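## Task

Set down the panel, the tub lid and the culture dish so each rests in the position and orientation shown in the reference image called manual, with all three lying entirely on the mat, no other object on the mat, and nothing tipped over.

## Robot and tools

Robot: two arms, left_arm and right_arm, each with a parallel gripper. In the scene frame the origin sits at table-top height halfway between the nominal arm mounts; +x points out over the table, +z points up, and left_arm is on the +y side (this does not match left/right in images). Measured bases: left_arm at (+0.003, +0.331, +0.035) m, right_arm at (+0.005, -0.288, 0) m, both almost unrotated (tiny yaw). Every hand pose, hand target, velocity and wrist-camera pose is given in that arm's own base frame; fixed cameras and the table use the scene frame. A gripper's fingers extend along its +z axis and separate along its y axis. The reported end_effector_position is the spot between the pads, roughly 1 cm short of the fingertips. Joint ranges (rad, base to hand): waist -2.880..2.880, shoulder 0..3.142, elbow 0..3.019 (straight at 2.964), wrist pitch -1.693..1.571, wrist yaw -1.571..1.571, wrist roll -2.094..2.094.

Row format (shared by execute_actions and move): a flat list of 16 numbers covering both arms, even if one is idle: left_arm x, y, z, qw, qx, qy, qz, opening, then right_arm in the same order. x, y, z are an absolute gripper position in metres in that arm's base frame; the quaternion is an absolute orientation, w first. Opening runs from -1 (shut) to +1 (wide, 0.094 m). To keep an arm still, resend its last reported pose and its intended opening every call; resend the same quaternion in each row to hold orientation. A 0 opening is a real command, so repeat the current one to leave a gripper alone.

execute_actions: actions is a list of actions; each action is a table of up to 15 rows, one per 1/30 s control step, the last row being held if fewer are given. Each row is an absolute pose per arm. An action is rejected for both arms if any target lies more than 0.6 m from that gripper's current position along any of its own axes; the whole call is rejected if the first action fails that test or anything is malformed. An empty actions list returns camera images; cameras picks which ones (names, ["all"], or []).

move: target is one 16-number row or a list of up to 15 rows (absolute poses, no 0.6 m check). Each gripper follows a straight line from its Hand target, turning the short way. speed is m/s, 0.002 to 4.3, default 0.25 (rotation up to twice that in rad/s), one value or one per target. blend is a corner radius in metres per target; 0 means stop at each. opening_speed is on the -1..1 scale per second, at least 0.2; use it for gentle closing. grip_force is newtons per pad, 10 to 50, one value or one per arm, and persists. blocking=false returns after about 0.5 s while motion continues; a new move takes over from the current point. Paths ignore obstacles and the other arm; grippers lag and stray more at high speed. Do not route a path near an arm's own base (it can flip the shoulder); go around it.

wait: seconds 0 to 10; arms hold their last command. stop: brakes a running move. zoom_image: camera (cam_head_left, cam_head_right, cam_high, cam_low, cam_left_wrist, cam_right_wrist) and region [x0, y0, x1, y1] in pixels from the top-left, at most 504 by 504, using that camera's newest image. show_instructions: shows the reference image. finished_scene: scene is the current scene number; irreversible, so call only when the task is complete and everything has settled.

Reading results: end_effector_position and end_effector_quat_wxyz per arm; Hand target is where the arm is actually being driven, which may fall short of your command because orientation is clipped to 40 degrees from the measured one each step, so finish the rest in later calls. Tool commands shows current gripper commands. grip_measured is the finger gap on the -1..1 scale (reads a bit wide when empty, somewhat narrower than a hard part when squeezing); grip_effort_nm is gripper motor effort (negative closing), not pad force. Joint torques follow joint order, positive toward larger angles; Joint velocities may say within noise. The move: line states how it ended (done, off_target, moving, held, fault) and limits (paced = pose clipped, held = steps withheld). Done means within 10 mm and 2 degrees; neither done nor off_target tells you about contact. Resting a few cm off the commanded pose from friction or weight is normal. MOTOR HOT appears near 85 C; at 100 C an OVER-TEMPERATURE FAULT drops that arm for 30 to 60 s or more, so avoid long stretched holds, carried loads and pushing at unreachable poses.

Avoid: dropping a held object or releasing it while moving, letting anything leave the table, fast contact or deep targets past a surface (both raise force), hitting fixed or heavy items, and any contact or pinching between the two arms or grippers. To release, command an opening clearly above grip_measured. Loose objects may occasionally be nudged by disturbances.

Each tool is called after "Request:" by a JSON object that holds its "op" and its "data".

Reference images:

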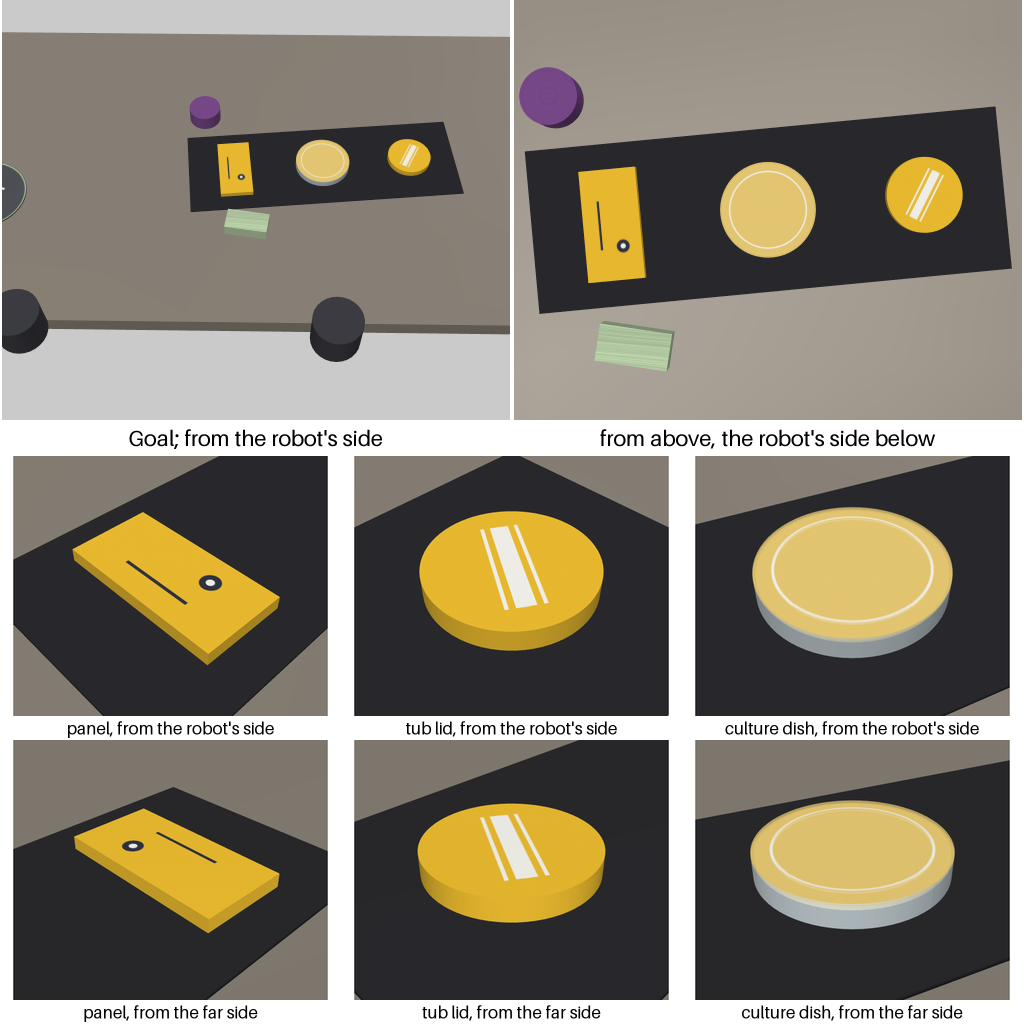

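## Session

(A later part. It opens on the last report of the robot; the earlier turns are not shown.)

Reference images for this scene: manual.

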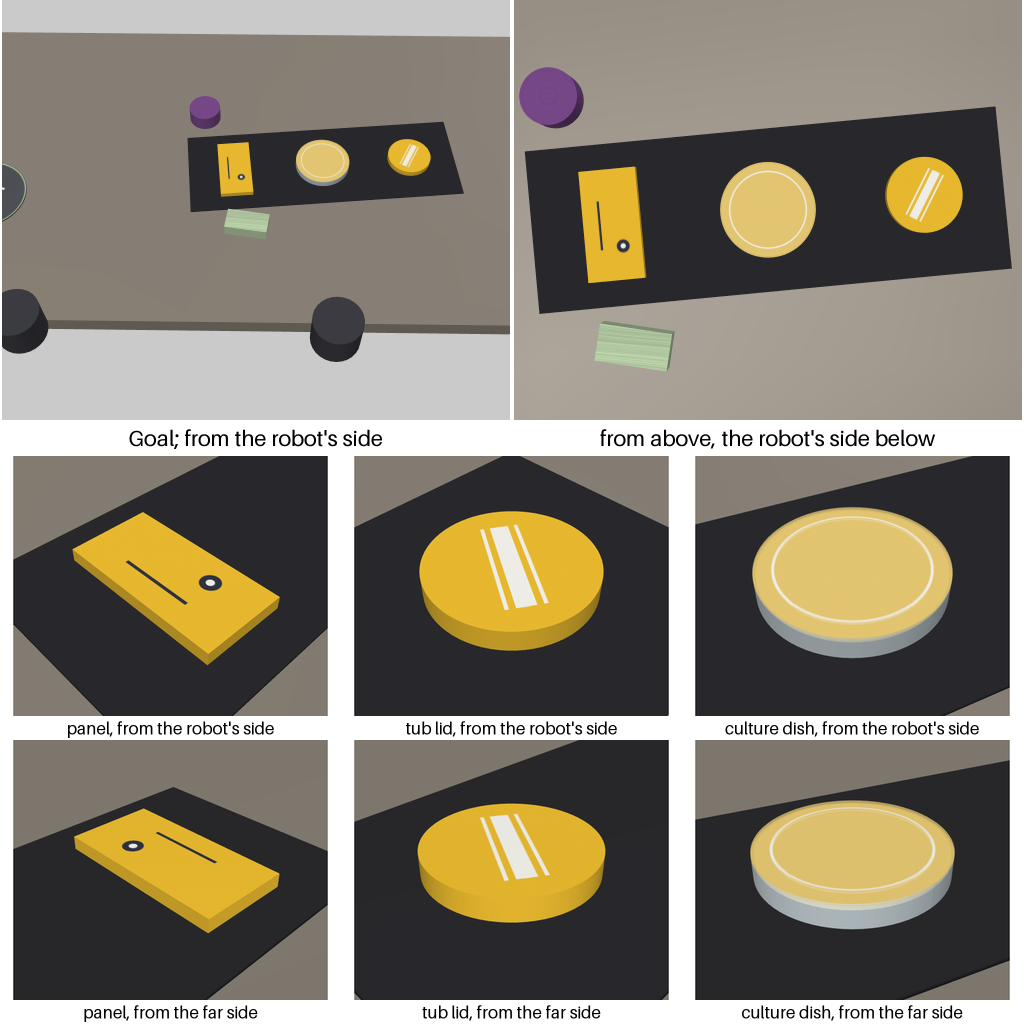

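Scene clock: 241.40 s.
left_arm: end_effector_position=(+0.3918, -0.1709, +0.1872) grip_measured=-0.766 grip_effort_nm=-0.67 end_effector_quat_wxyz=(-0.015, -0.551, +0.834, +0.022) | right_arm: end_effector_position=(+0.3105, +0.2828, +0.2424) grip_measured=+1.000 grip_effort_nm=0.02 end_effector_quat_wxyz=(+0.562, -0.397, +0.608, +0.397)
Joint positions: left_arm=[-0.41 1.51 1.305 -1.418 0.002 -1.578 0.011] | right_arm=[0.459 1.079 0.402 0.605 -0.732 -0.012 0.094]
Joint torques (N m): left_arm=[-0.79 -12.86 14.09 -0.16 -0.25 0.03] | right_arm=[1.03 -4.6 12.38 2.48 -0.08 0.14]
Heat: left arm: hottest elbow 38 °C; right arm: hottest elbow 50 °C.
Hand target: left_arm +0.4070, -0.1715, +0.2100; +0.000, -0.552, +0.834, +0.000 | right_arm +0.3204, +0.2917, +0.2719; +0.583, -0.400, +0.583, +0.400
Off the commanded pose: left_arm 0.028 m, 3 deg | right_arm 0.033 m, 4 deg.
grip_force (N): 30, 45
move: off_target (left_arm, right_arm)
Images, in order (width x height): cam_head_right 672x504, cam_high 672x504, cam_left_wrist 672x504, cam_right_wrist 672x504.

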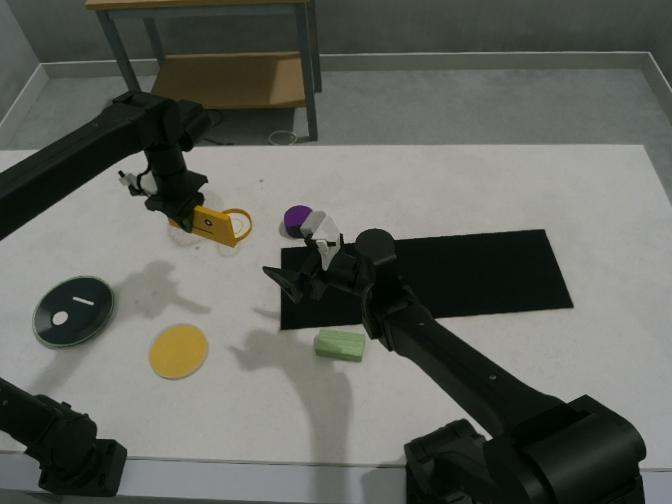

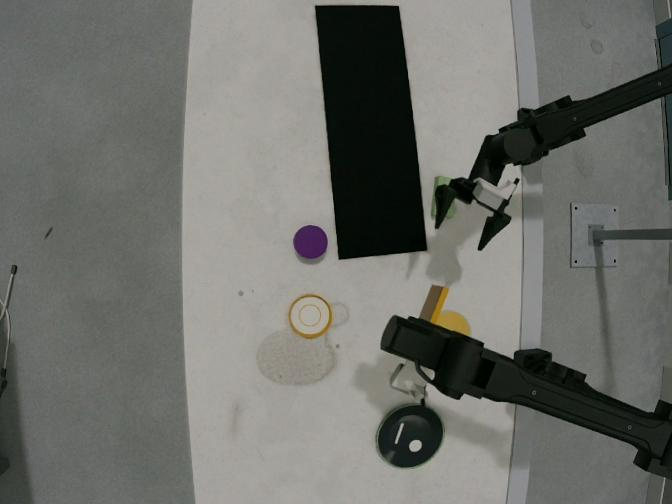

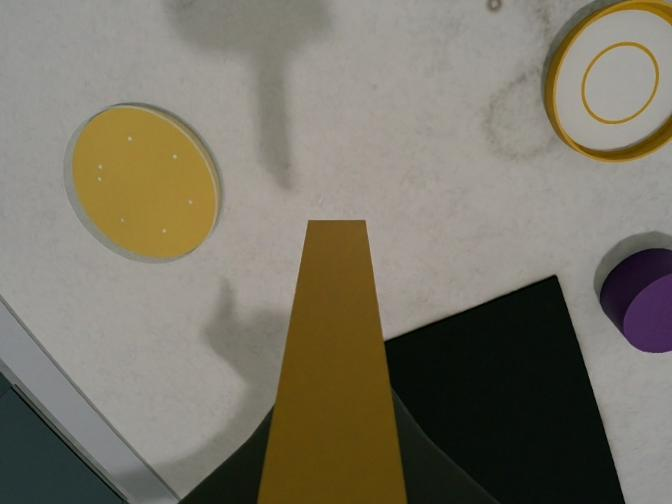

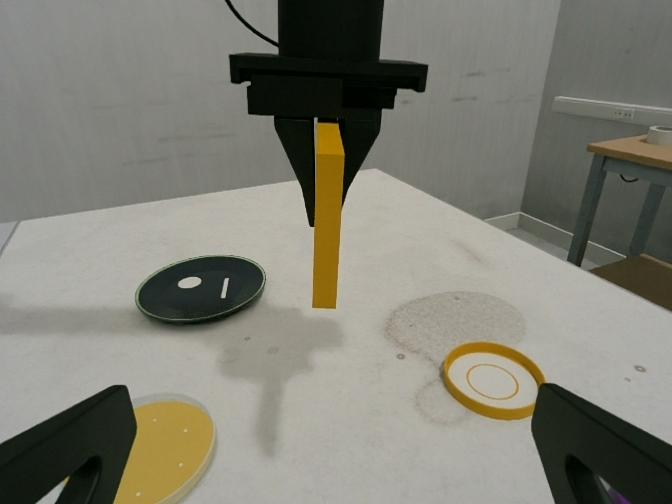

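Request:
{"op": "move", "data": {"target": [[0.407, -0.1715, 0.21, 0, -0.5519, 0.8339, 0, -1, 0.347, 0.373, 0.266, 0.5834,-0.3995,0.5834,0.3995, 1]], "speed": 0.12, "cameras": ["cam_right_wrist","cam_head_right","cam_high"]}}

Scene clock: 248.30 s.
left_arm: end_effector_position=(+0.3918, -0.1709, +0.1872) grip_measured=-0.766 grip_effort_nm=-0.68 end_effector_quat_wxyz=(-0.015, -0.551, +0.834, +0.022) | right_arm: end_effector_position=(+0.3352, +0.3605, +0.2368) grip_measured=+1.000 grip_effort_nm=0.01 end_effector_quat_wxyz=(+0.560, -0.402, +0.607, +0.395)
Joint positions: left_arm=[-0.41 1.51 1.305 -1.418 0.002 -1.577 0.011] | right_arm=[0.632 1.294 0.543 0.68 -0.565 -0.01 0.094]
Joint torques (N m): left_arm=[-0.79 -13.16 13.82 -0.14 -0.26 0.02] | right_arm=[0.97 -7.65 11.93 2.58 0.08 0.13]
Heat: left arm: hottest elbow 40 °C; right arm: hottest elbow 51 °C.
Hand target: left_arm +0.4060, -0.1711, +0.2100; +0.000, -0.552, +0.834, +0.000 | right_arm +0.3452, +0.3715, +0.2660; +0.583, -0.400, +0.583, +0.400
Off the commanded pose: left_arm 0.027 m, 3 deg | right_arm 0.034 m, 4 deg.
grip_force (N): 30, 45
move: off_target (left_arm, right_arm)
Images, in order (width x height): cam_head_right 672x504, cam_high 672x504, cam_right_wrist 672x504.

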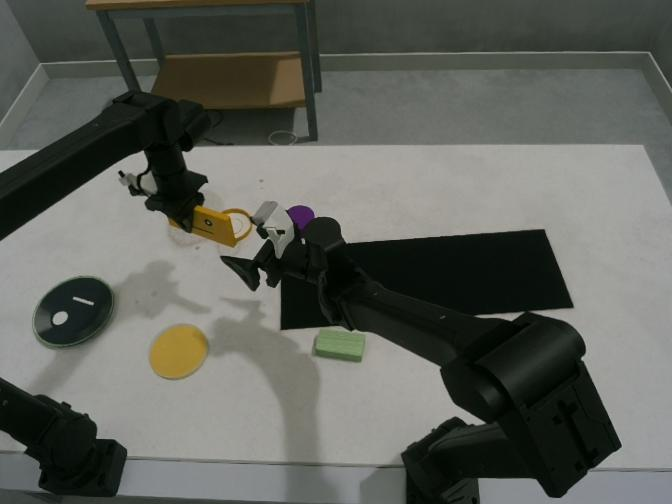

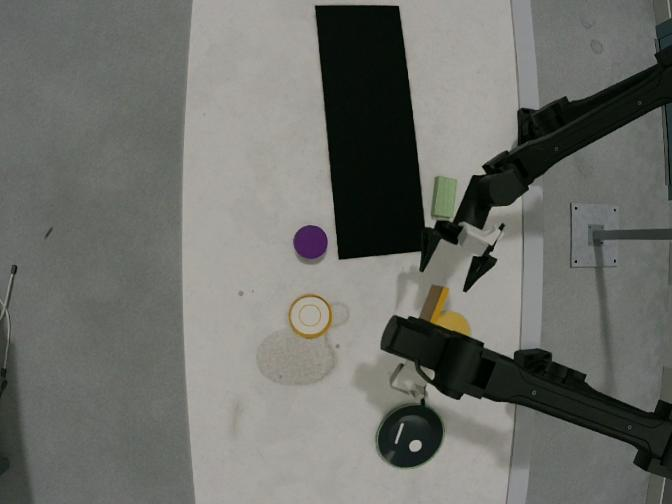

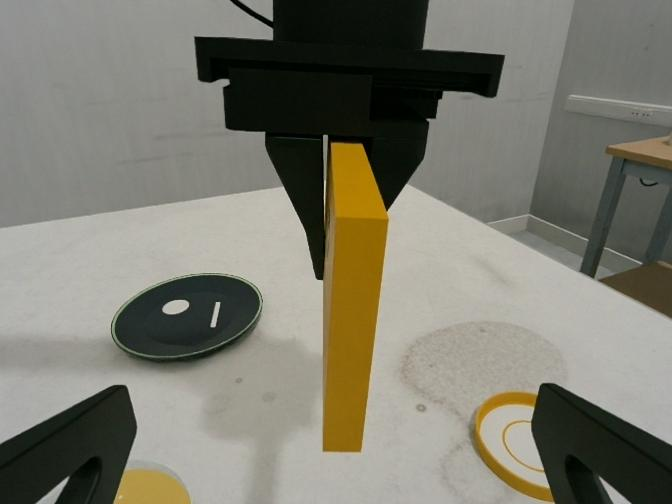

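Request:
{"op": "move", "data": {"target": [[0.406, -0.1711, 0.21, 0, -0.5519, 0.8339, 0, -1, 0.362, 0.4, 0.274, 0.5834,-0.3995,0.5834,0.3995, 1],[0.406, -0.1711, 0.21, 0, -0.5519, 0.8339, 0, -1, 0.362, 0.4, 0.274, 0.5834,-0.3995,0.5834,0.3995, -1]], "speed": 0.1, "opening_speed": 0.8, "cameras": ["cam_right_wrist","cam_head_right","cam_high"]}}

Scene clock: 259.97 s.
left_arm: end_effector_position=(+0.3918, -0.1708, +0.1885) grip_measured=-0.766 grip_effort_nm=-0.68 end_effector_quat_wxyz=(-0.014, -0.547, +0.837, +0.020) | right_arm: end_effector_position=(+0.3518, +0.3877, +0.2501) grip_measured=-0.755 grip_effort_nm=-0.91 end_effector_quat_wxyz=(+0.563, -0.393, +0.605, +0.404)
Joint positions: left_arm=[-0.41 1.507 1.305 -1.418 0.001 -1.567 0.011] | right_arm=[0.665 1.355 0.627 0.68 -0.532 0.023 0.012]
Joint torques (N m): left_arm=[-0.85 -13.1 13.6 -0.13 -0.22 -0.09] | right_arm=[0.97 -8.82 12.04 1.76 0.15 -0.22]
Heat: left arm: hottest elbow 42 °C; right arm: hottest elbow 52 °C.
Hand target: left_arm +0.4051, -0.1708, +0.2100; +0.000, -0.552, +0.834, +0.000 | right_arm +0.3608, +0.3987, +0.2741; +0.584, -0.399, +0.584, +0.399
Off the commanded pose: left_arm 0.026 m, 3 deg | right_arm 0.029 m, 4 deg.
grip_force (N): 30, 45
move: off_target (left_arm, right_arm); target 2's new opening was sent with right_arm's hand 0.030 m and 3 deg from that target
Images, in order (width x height): cam_head_right 672x504, cam_high 672x504, cam_right_wrist 672x504.

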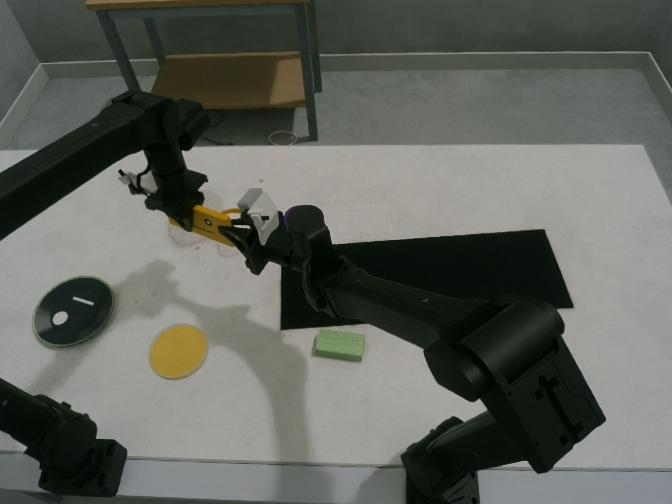

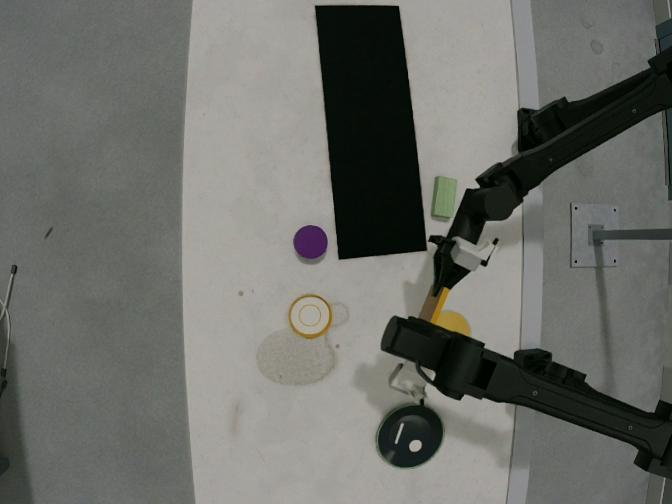

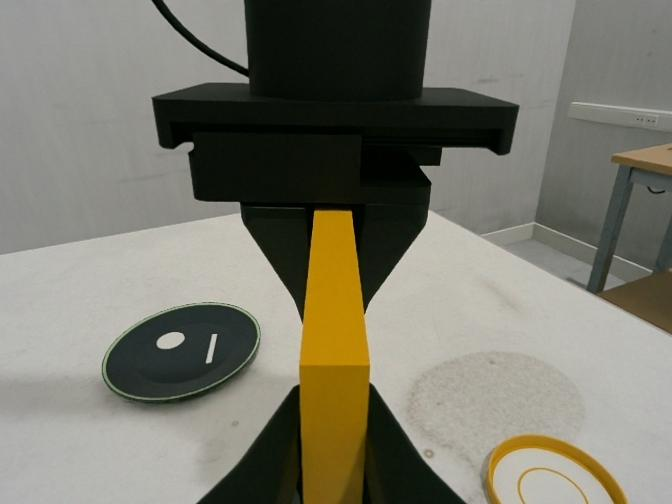

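Request:
{"op": "move", "data": {"target": [[0.406, -0.1711, 0.21, 0, -0.5519, 0.8339, 0, 0, 0.362, 0.4, 0.274, 0.5834,-0.3995,0.5834,0.3995, -1],[0.406, -0.1711, 0.32, 0, -0.5519, 0.8339, 0, 0, 0.362, 0.4, 0.274, 0.5834,-0.3995,0.5834,0.3995, -1],[0.33, -0.02, 0.28, 0, -0.6428, 0.766, 0, 1, 0.35, 0.27, 0.29, 0.5834,-0.3995,0.5834,0.3995, -1],[0.25, -0.06, 0.13, 0, -0.6428, 0.766, 0, 1, 0.386, 0.105, 0.165, 0.4067,0.5021,0.5931,0.4803, -1]], "speed": [0.1,0.2,0.3,0.3], "blend": [0,0.02,0.04,0], "cameras": ["cam_right_wrist","cam_left_wrist","cam_head_right","cam_head_left","cam_high"]}}

Scene clock: 293.80 s.
left_arm: end_effector_position=(+0.2494, -0.0565, +0.1290) grip_measured=+0.999 grip_effort_nm=0.06 end_effector_quat_wxyz=(-0.004, -0.643, +0.766, +0.006) | right_arm: end_effector_position=(+0.3717, +0.1035, +0.1408) grip_measured=-0.758 grip_effort_nm=-0.92 end_effector_quat_wxyz=(+0.397, +0.503, +0.612, +0.463)
Joint positions: left_arm=[-0.222 1.059 0.748 -1.273 -0.002 -1.62 0.094] | right_arm=[0.348 1.07 0.205 0.603 0.168 1.594 0.011]
Joint torques (N m): left_arm=[-2.37 -5.19 9.31 0.61 -0.08 -0.19] | right_arm=[0.03 -4.95 10.36 1.4 0.17 0.1]
Heat: left arm: hottest elbow 43 °C; right arm: hottest elbow 52 °C.
Hand target: left_arm +0.2500, -0.0600, +0.1300; +0.000, -0.643, +0.766, +0.000 | right_arm +0.3849, +0.1047, +0.1653; +0.407, +0.502, +0.593, +0.481
Off the commanded pose: left_arm 0.004 m, 1 deg | right_arm 0.028 m, 3 deg.
grip_force (N): 30, 45
move: off_target (right_arm); blend cut to 0 m at target 3
Images, in order (width x height): cam_head_left 672x504, cam_head_right 672x504, cam_high 672x504, cam_left_wrist 672x504, cam_right_wrist 672x504.

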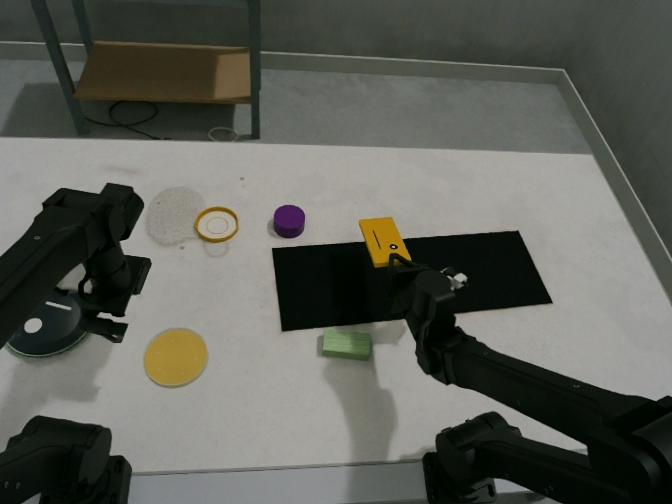

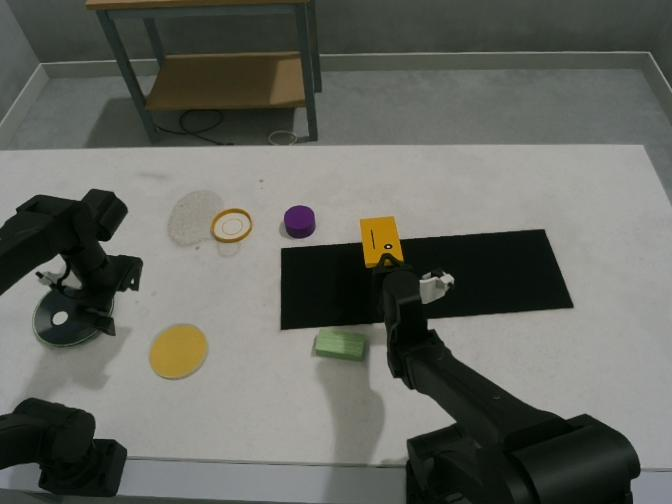

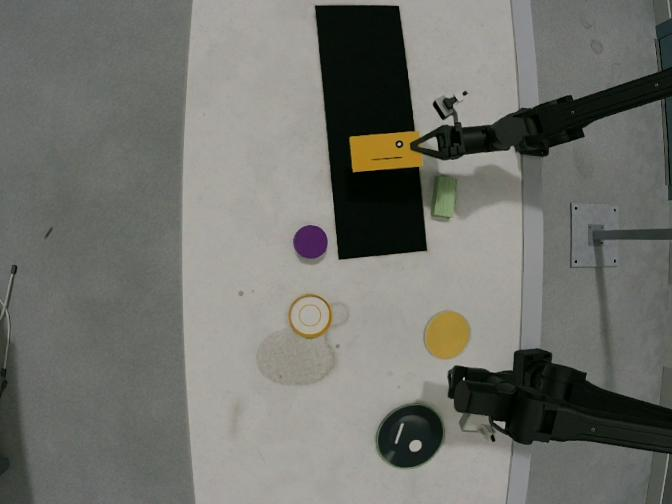

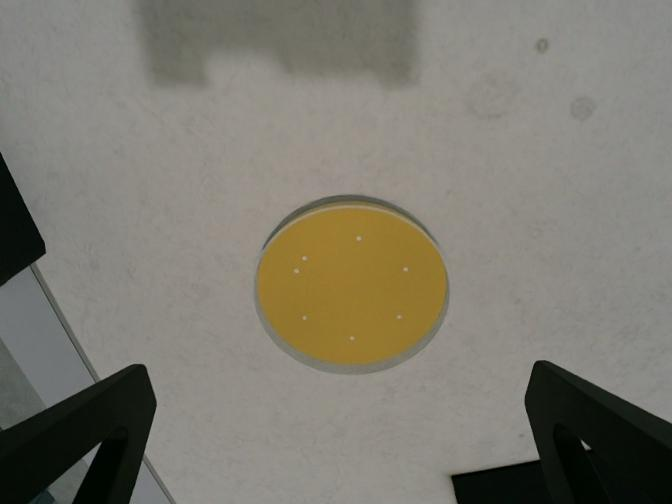

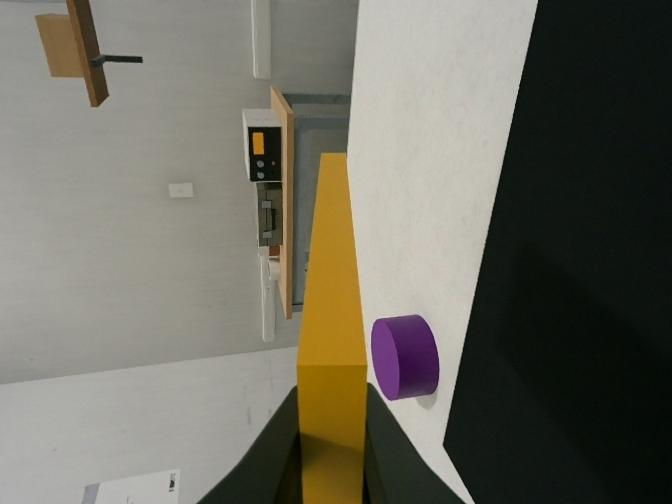

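Request:
{"op": "move", "data": {"target": [[0.25, -0.06, 0.13, 0, -0.6428, 0.766, 0, 1, 0.400, 0.092, 0.08, 0.4067,0.5021,0.5931,0.4803, -1],[0.25, -0.06, 0.13, 0, -0.6428, 0.766, 0, 1, 0.398, 0.092, 0.05, 0.4067,0.5021,0.5931,0.4803, -1]], "speed": [0.2,0.05], "blend": [0.01,0], "cameras": ["cam_right_wrist","cam_head_left","cam_low","cam_high"]}}

Request:
{"op": "zoom_image", "data": {"camera": "cam_low", "region": [240, 220, 350, 300]}}

Request:
{"op": "zoom_image", "data": {"camera": "cam_high", "region": [300, 60, 500, 270]}}

Scene clock: 306.97 s.
left_arm: end_effector_position=(+0.2494, -0.0565, +0.1290) grip_measured=+0.999 grip_effort_nm=0.06 end_effector_quat_wxyz=(-0.004, -0.643, +0.766, +0.006) | right_arm: end_effector_position=(+0.3929, +0.0930, +0.0420) grip_measured=-0.758 grip_effort_nm=-0.92 end_effector_quat_wxyz=(+0.397, +0.507, +0.603, +0.470)
Joint positions: left_arm=[-0.222 1.059 0.748 -1.273 -0.002 -1.62 0.094] | right_arm=[0.28 1.797 0.202 1.349 0.107 1.595 0.011]
Joint torques (N m): left_arm=[-2.37 -5.13 9.31 0.58 -0.08 -0.2] | right_arm=[0.09 -7.53 2.19 2.91 -0.02 -0.05]
Heat: left arm: hottest elbow 43 °C; right arm: hottest elbow 50 °C.
Hand target: left_arm +0.2500, -0.0600, +0.1300; +0.000, -0.643, +0.766, +0.000 | right_arm +0.3978, +0.0920, +0.0500; +0.407, +0.502, +0.593, +0.480
Off the commanded pose: left_arm 0.004 m, 1 deg | right_arm 0.010 m, 2 deg.
grip_force (N): 30, 45
move: done
Images, in order (width x height): cam_head_left 672x504, cam_high 672x504, cam_low 672x504, cam_right_wrist 672x504.

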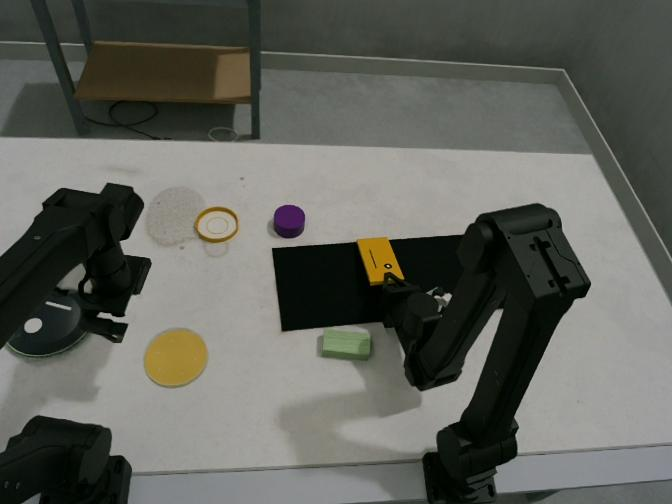

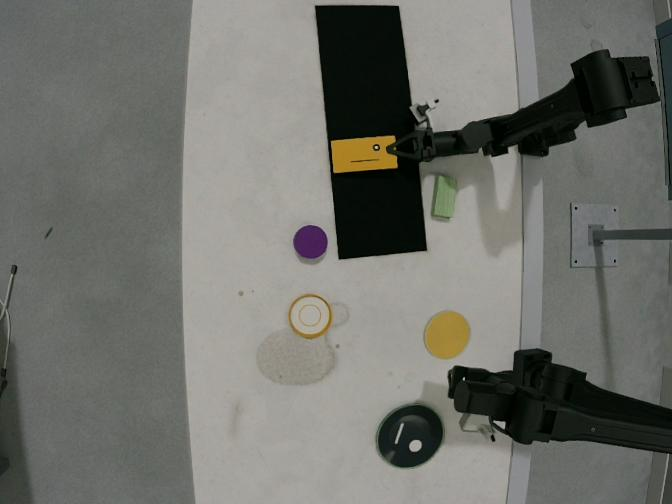

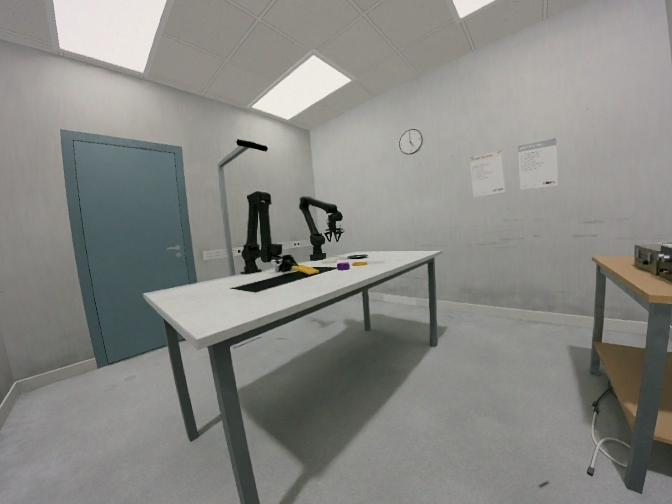

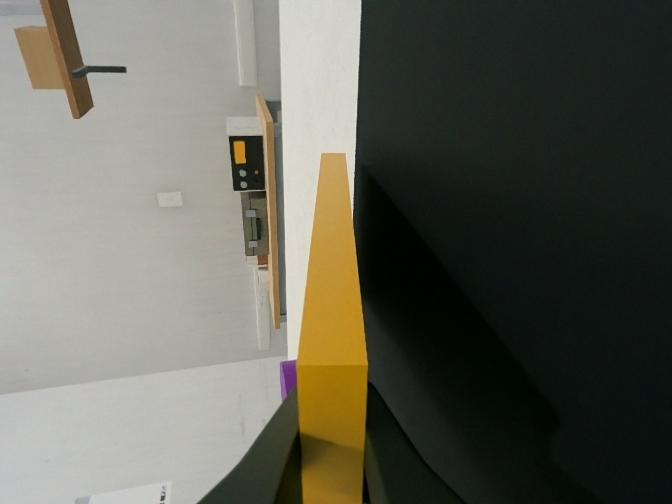

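Scaled by 4.582 from the camera's 672x504 image, which has a finer 960x720 frame.

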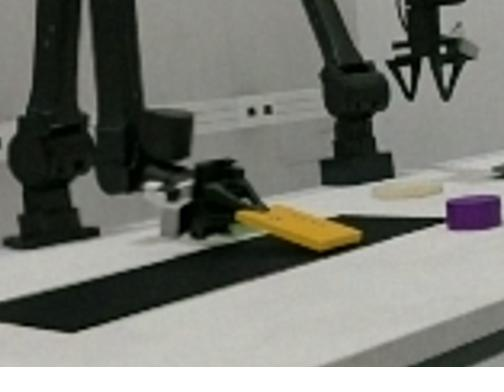

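Scaled by 2.400 from the camera's 672x504 image, which has a finer 960x720 frame.

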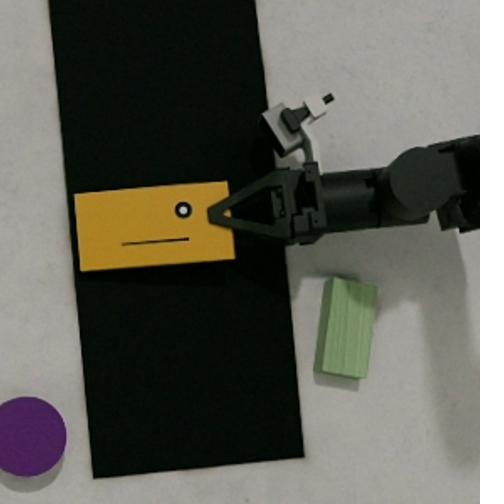

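Request:
{"op": "move", "data": {"target": [[0.25, -0.06, 0.13, 0, -0.6428, 0.766, 0, 1, 0.377, 0.09, 0.054, 0.4067,0.5021,0.5931,0.4803, -1],[0.25, -0.06, 0.13, 0, -0.6428, 0.766, 0, 1, 0.377, 0.09, 0.048, 0.4067,0.5021,0.5931,0.4803, -1],[0.25, -0.06, 0.13, 0, -0.6428, 0.766, 0, 1, 0.377, 0.09, 0.048, 0.4067,0.5021,0.5931,0.4803, -0.2],[0.25, -0.06, 0.13, 0, -0.6428, 0.766, 0, 1, 0.377, 0.09, 0.040, 0.4067,0.5021,0.5931,0.4803, -0.2]], "speed": [0.05,0.05,0.05,0.04], "opening_speed": 0.6, "blend": [0.002,0,0,0], "cameras": ["cam_right_wrist","cam_low","cam_high"]}}

Request:
{"op": "zoom_image", "data": {"camera": "cam_low", "region": [240, 220, 350, 300]}}

Request:
{"op": "zoom_image", "data": {"camera": "cam_high", "region": [300, 60, 500, 270]}}

Scene clock: 323.23 s.
left_arm: end_effector_position=(+0.2494, -0.0565, +0.1290) grip_measured=+0.999 grip_effort_nm=0.06 end_effector_quat_wxyz=(-0.004, -0.643, +0.766, +0.006) | right_arm: end_effector_position=(+0.3743, +0.0864, +0.0343) grip_measured=-0.203 grip_effort_nm=0.15 end_effector_quat_wxyz=(+0.402, +0.508, +0.599, +0.470)
Joint positions: left_arm=[-0.222 1.059 0.748 -1.273 -0.002 -1.62 0.094] | right_arm=[0.282 1.881 0.157 1.485 0.119 1.595 0.037]
Joint torques (N m): left_arm=[-2.37 -5.25 9.31 0.58 -0.08 -0.2] | right_arm=[1.08 -7.77 0.99 2.76 0.14 -0.01]
Heat: left arm: hottest elbow 42 °C; right arm: hottest elbow 46 °C.
Hand target: left_arm +0.2500, -0.0600, +0.1300; +0.000, -0.643, +0.766, +0.000 | right_arm +0.3769, +0.0900, +0.0399; +0.406, +0.502, +0.593, +0.480
Off the commanded pose: left_arm 0.004 m, 1 deg | right_arm 0.007 m, 2 deg.
grip_force (N): 30, 45
move: done
Images, in order (width x height): cam_high 672x504, cam_low 672x504, cam_right_wrist 672x504.

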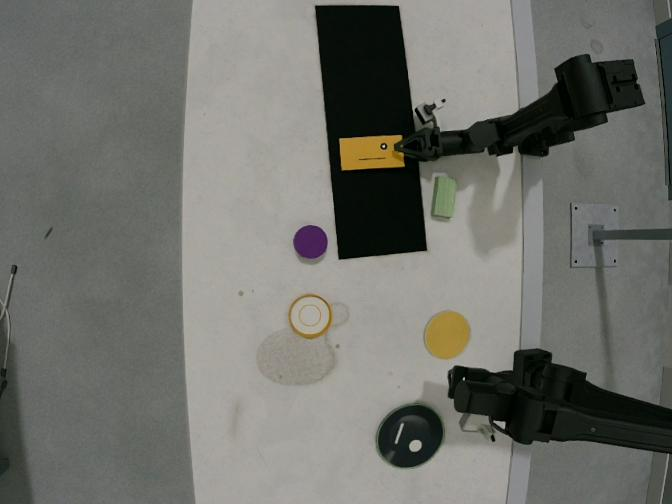

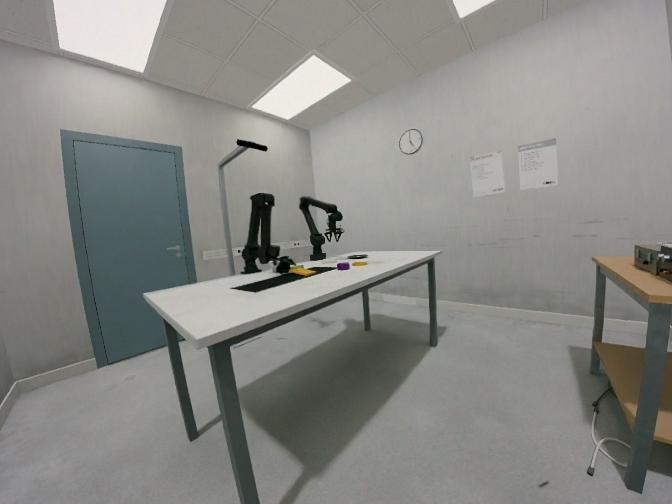

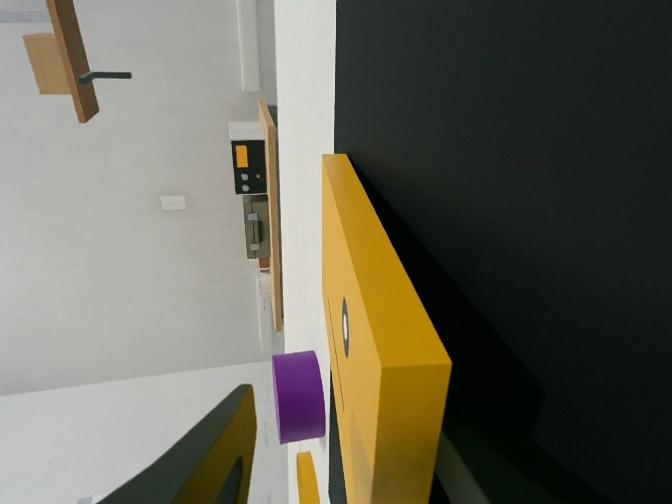

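Scaled by 4.582 from the camera's 672x504 image, which has a finer 960x720 frame.

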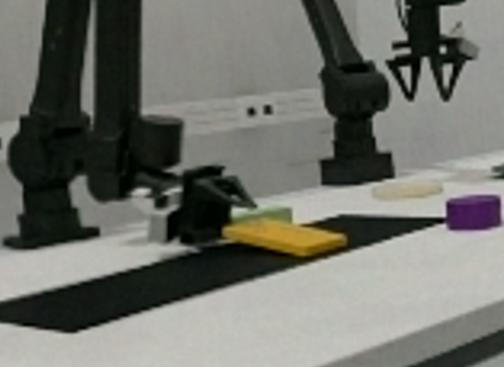

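Scaled by 2.400 from the camera's 672x504 image, which has a finer 960x720 frame.

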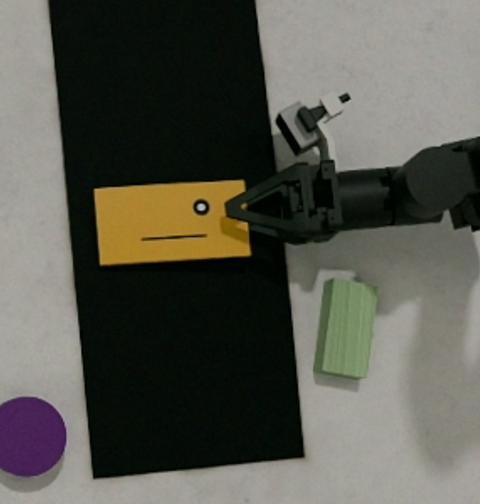

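Request:
{"op": "move", "data": {"target": [[0.25, -0.06, 0.13, 0, -0.6428, 0.766, 0, 1, 0.377, 0.09, 0.040, 0.4067,0.5021,0.5931,0.4803, -0.05],[0.25, -0.06, 0.13, 0, -0.6428, 0.766, 0, 1, 0.307, 0.078, 0.042, 0.4067,0.5021,0.5931,0.4803, -0.05]], "speed": [0.05,0.9], "opening_speed": 0.6, "cameras": ["cam_right_wrist","cam_low","cam_high"]}}

Request:
{"op": "zoom_image", "data": {"camera": "cam_high", "region": [300, 60, 500, 270]}}

Scene clock: 329.77 s.
left_arm: end_effector_position=(+0.2494, -0.0565, +0.1290) grip_measured=+0.999 grip_effort_nm=0.06 end_effector_quat_wxyz=(-0.004, -0.643, +0.766, +0.006) | right_arm: end_effector_position=(+0.3571, +0.0849, +0.0351) grip_measured=-0.053 grip_effort_nm=0.15 end_effector_quat_wxyz=(+0.402, +0.508, +0.602, +0.466)
Joint positions: left_arm=[-0.222 1.059 0.748 -1.273 -0.002 -1.62 0.094] | right_arm=[0.299 1.884 0.113 1.524 0.136 1.595 0.045]
Joint torques (N m): left_arm=[-2.43 -5.25 9.31 0.59 -0.08 -0.19] | right_arm=[0.09 -7.77 0.54 1.62 -0.02 -0.03]
Heat: left arm: hottest elbow 42 °C; right arm: hottest elbow 45 °C.
Hand target: left_arm +0.2500, -0.0600, +0.1300; +0.000, -0.643, +0.766, +0.000 | right_arm +0.3590, +0.0838, +0.0352; +0.403, +0.509, +0.601, +0.467
Off the commanded pose: left_arm 0.004 m, 1 deg | right_arm 0.051 m, 2 deg.
grip_force (N): 30, 45
move: held (right_arm; a check stopped the path); limits=held
pose unreachable (right arm): on one or more control steps of this call, first in action 0 (counted from 0), this arm could not follow its commanded pose, so it was not sent that pose on those steps. It may still have moved: this result reports where it is.
cause: moving toward the commanded pose would bring two parts of the arm too close to each other (its shoulder (the part past joint 1) and its forearm (the part past joint 3), with joints 2 (shoulder) and 3 (elbow) between them, 35 mm apart when it was first held).
Images, in order (width x height): cam_high 672x504, cam_low 672x504, cam_right_wrist 672x504.

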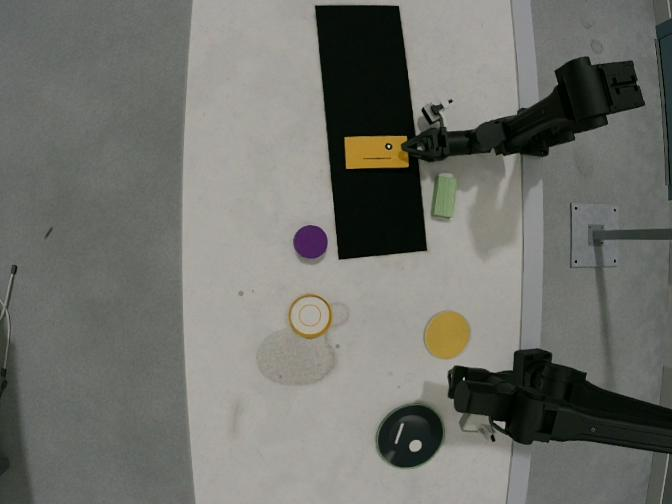

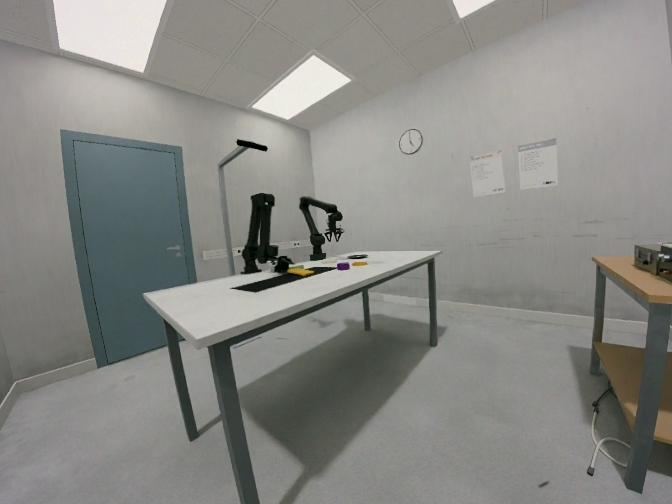

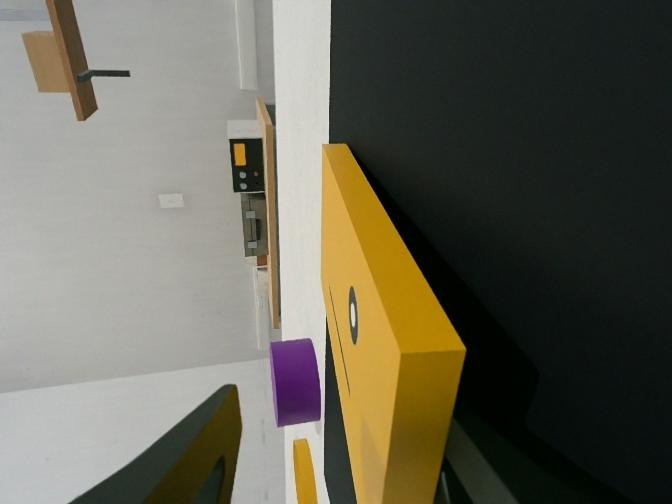

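Scaled by 2.400 from the camera's 672x504 image, which has a finer 960x720 frame.

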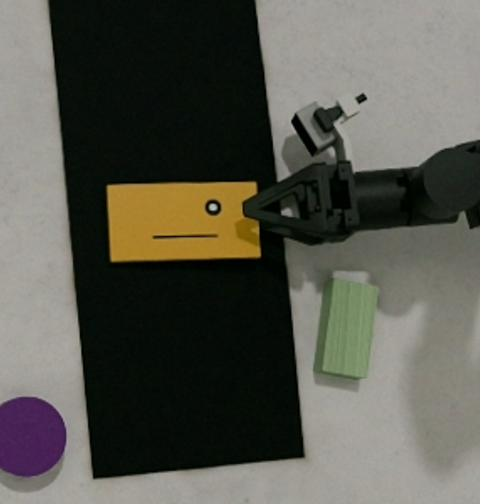

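Request:
{"op": "move", "data": {"target": [[0.25, -0.06, 0.13, 0, -0.6428, 0.766, 0, 1, 0.362, 0.0845, 0.044, 0.4067,0.5021,0.5931,0.4803, -1],[0.25, -0.06, 0.13, 0, -0.6428, 0.766, 0, 1, 0.372, 0.08, 0.12, 0.4067,0.5021,0.5931,0.4803, -1],[0.25, -0.06, 0.13, 0, -0.6428, 0.766, 0, 1, 0.407, -0.13, 0.11, 0.4067,0.5021,0.5931,0.4803, -1],[0.25, -0.06, 0.13, 0, -0.6428, 0.766, 0, 1, 0.405, -0.135, 0.066, 0.4067,0.5021,0.5931,0.4803, -1]], "speed": [0.05,0.15,0.25,0.12], "opening_speed": 1, "blend": [0,0.02,0.02,0], "cameras": ["cam_right_wrist","cam_low","cam_high"]}}

Request:
{"op": "zoom_image", "data": {"camera": "cam_high", "region": [280, 0, 480, 160]}}

Request:
{"op": "zoom_image", "data": {"camera": "cam_low", "region": [200, 220, 350, 310]}}

Scene clock: 359.50 s.
left_arm: end_effector_position=(+0.2494, -0.0565, +0.1290) grip_measured=+0.999 grip_effort_nm=0.06 end_effector_quat_wxyz=(-0.004, -0.643, +0.766, +0.006) | right_arm: end_effector_position=(+0.3945, -0.1248, +0.0545) grip_measured=-0.758 grip_effort_nm=-0.92 end_effector_quat_wxyz=(+0.383, +0.520, +0.594, +0.480)
Joint positions: left_arm=[-0.222 1.059 0.748 -1.273 -0.002 -1.62 0.094] | right_arm=[-0.593 1.695 0.309 1.045 -0.742 1.38 0.011]
Joint torques (N m): left_arm=[-2.37 -5.3 9.31 0.58 -0.08 -0.19] | right_arm=[-0.03 -8.88 5.31 2.81 -0.22 -0.11]
Heat: left arm: hottest elbow 41 °C; right arm: hottest elbow 42 °C.
Hand target: left_arm +0.2500, -0.0600, +0.1300; +0.000, -0.643, +0.766, +0.000 | right_arm +0.4044, -0.1349, +0.0661; +0.407, +0.502, +0.593, +0.480
Off the commanded pose: left_arm 0.004 m, 1 deg | right_arm 0.019 m, 3 deg.
grip_force (N): 30, 45
move: off_target (right_arm)
Images, in order (width x height): cam_high 672x504, cam_low 672x504, cam_right_wrist 672x504.

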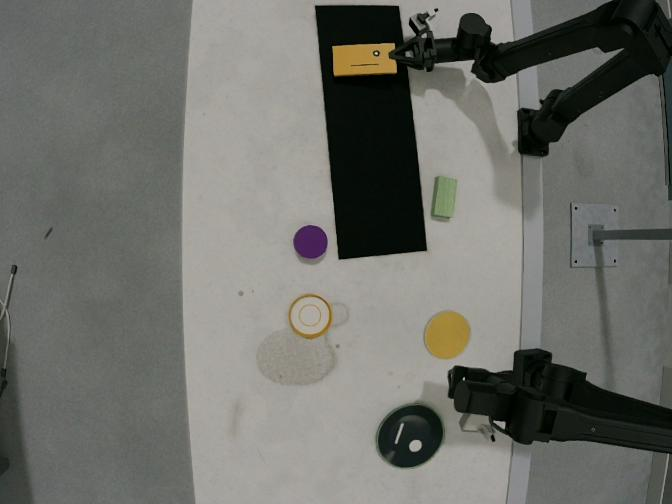

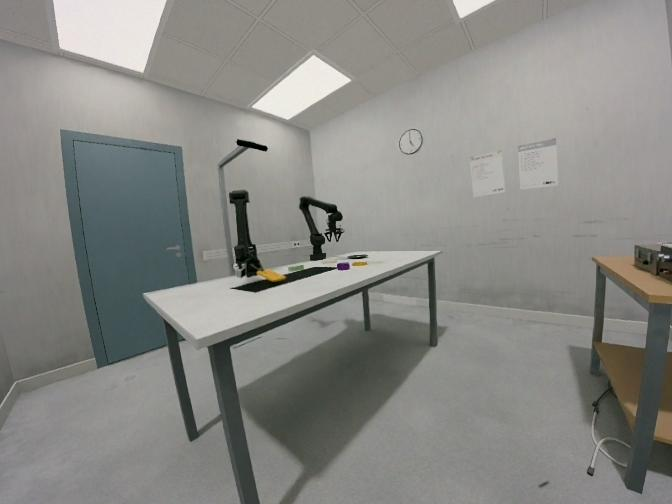

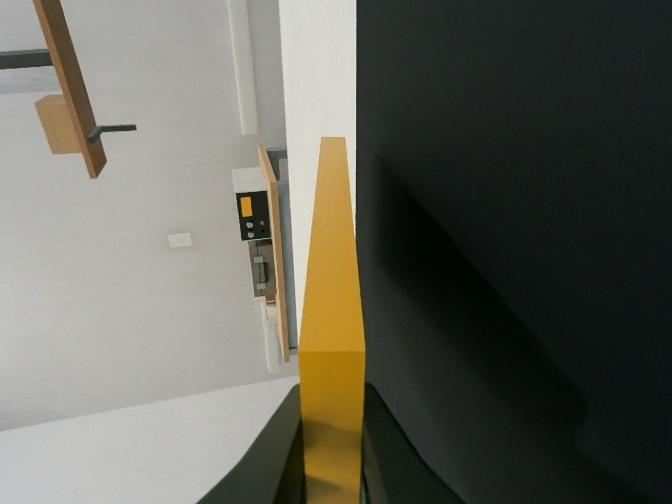

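Scaled by 2.520 from the camera's 672x504 image, which has a finer 960x720 frame.

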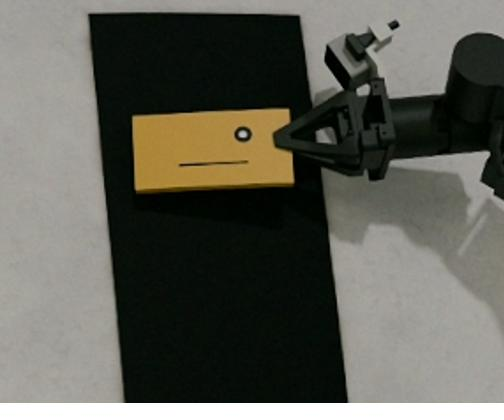

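Scaled by 3.360 from the camera's 672x504 image, which has a finer 960x720 frame.

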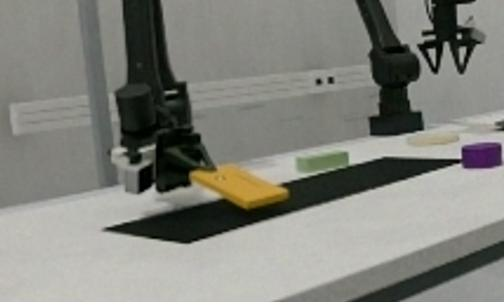

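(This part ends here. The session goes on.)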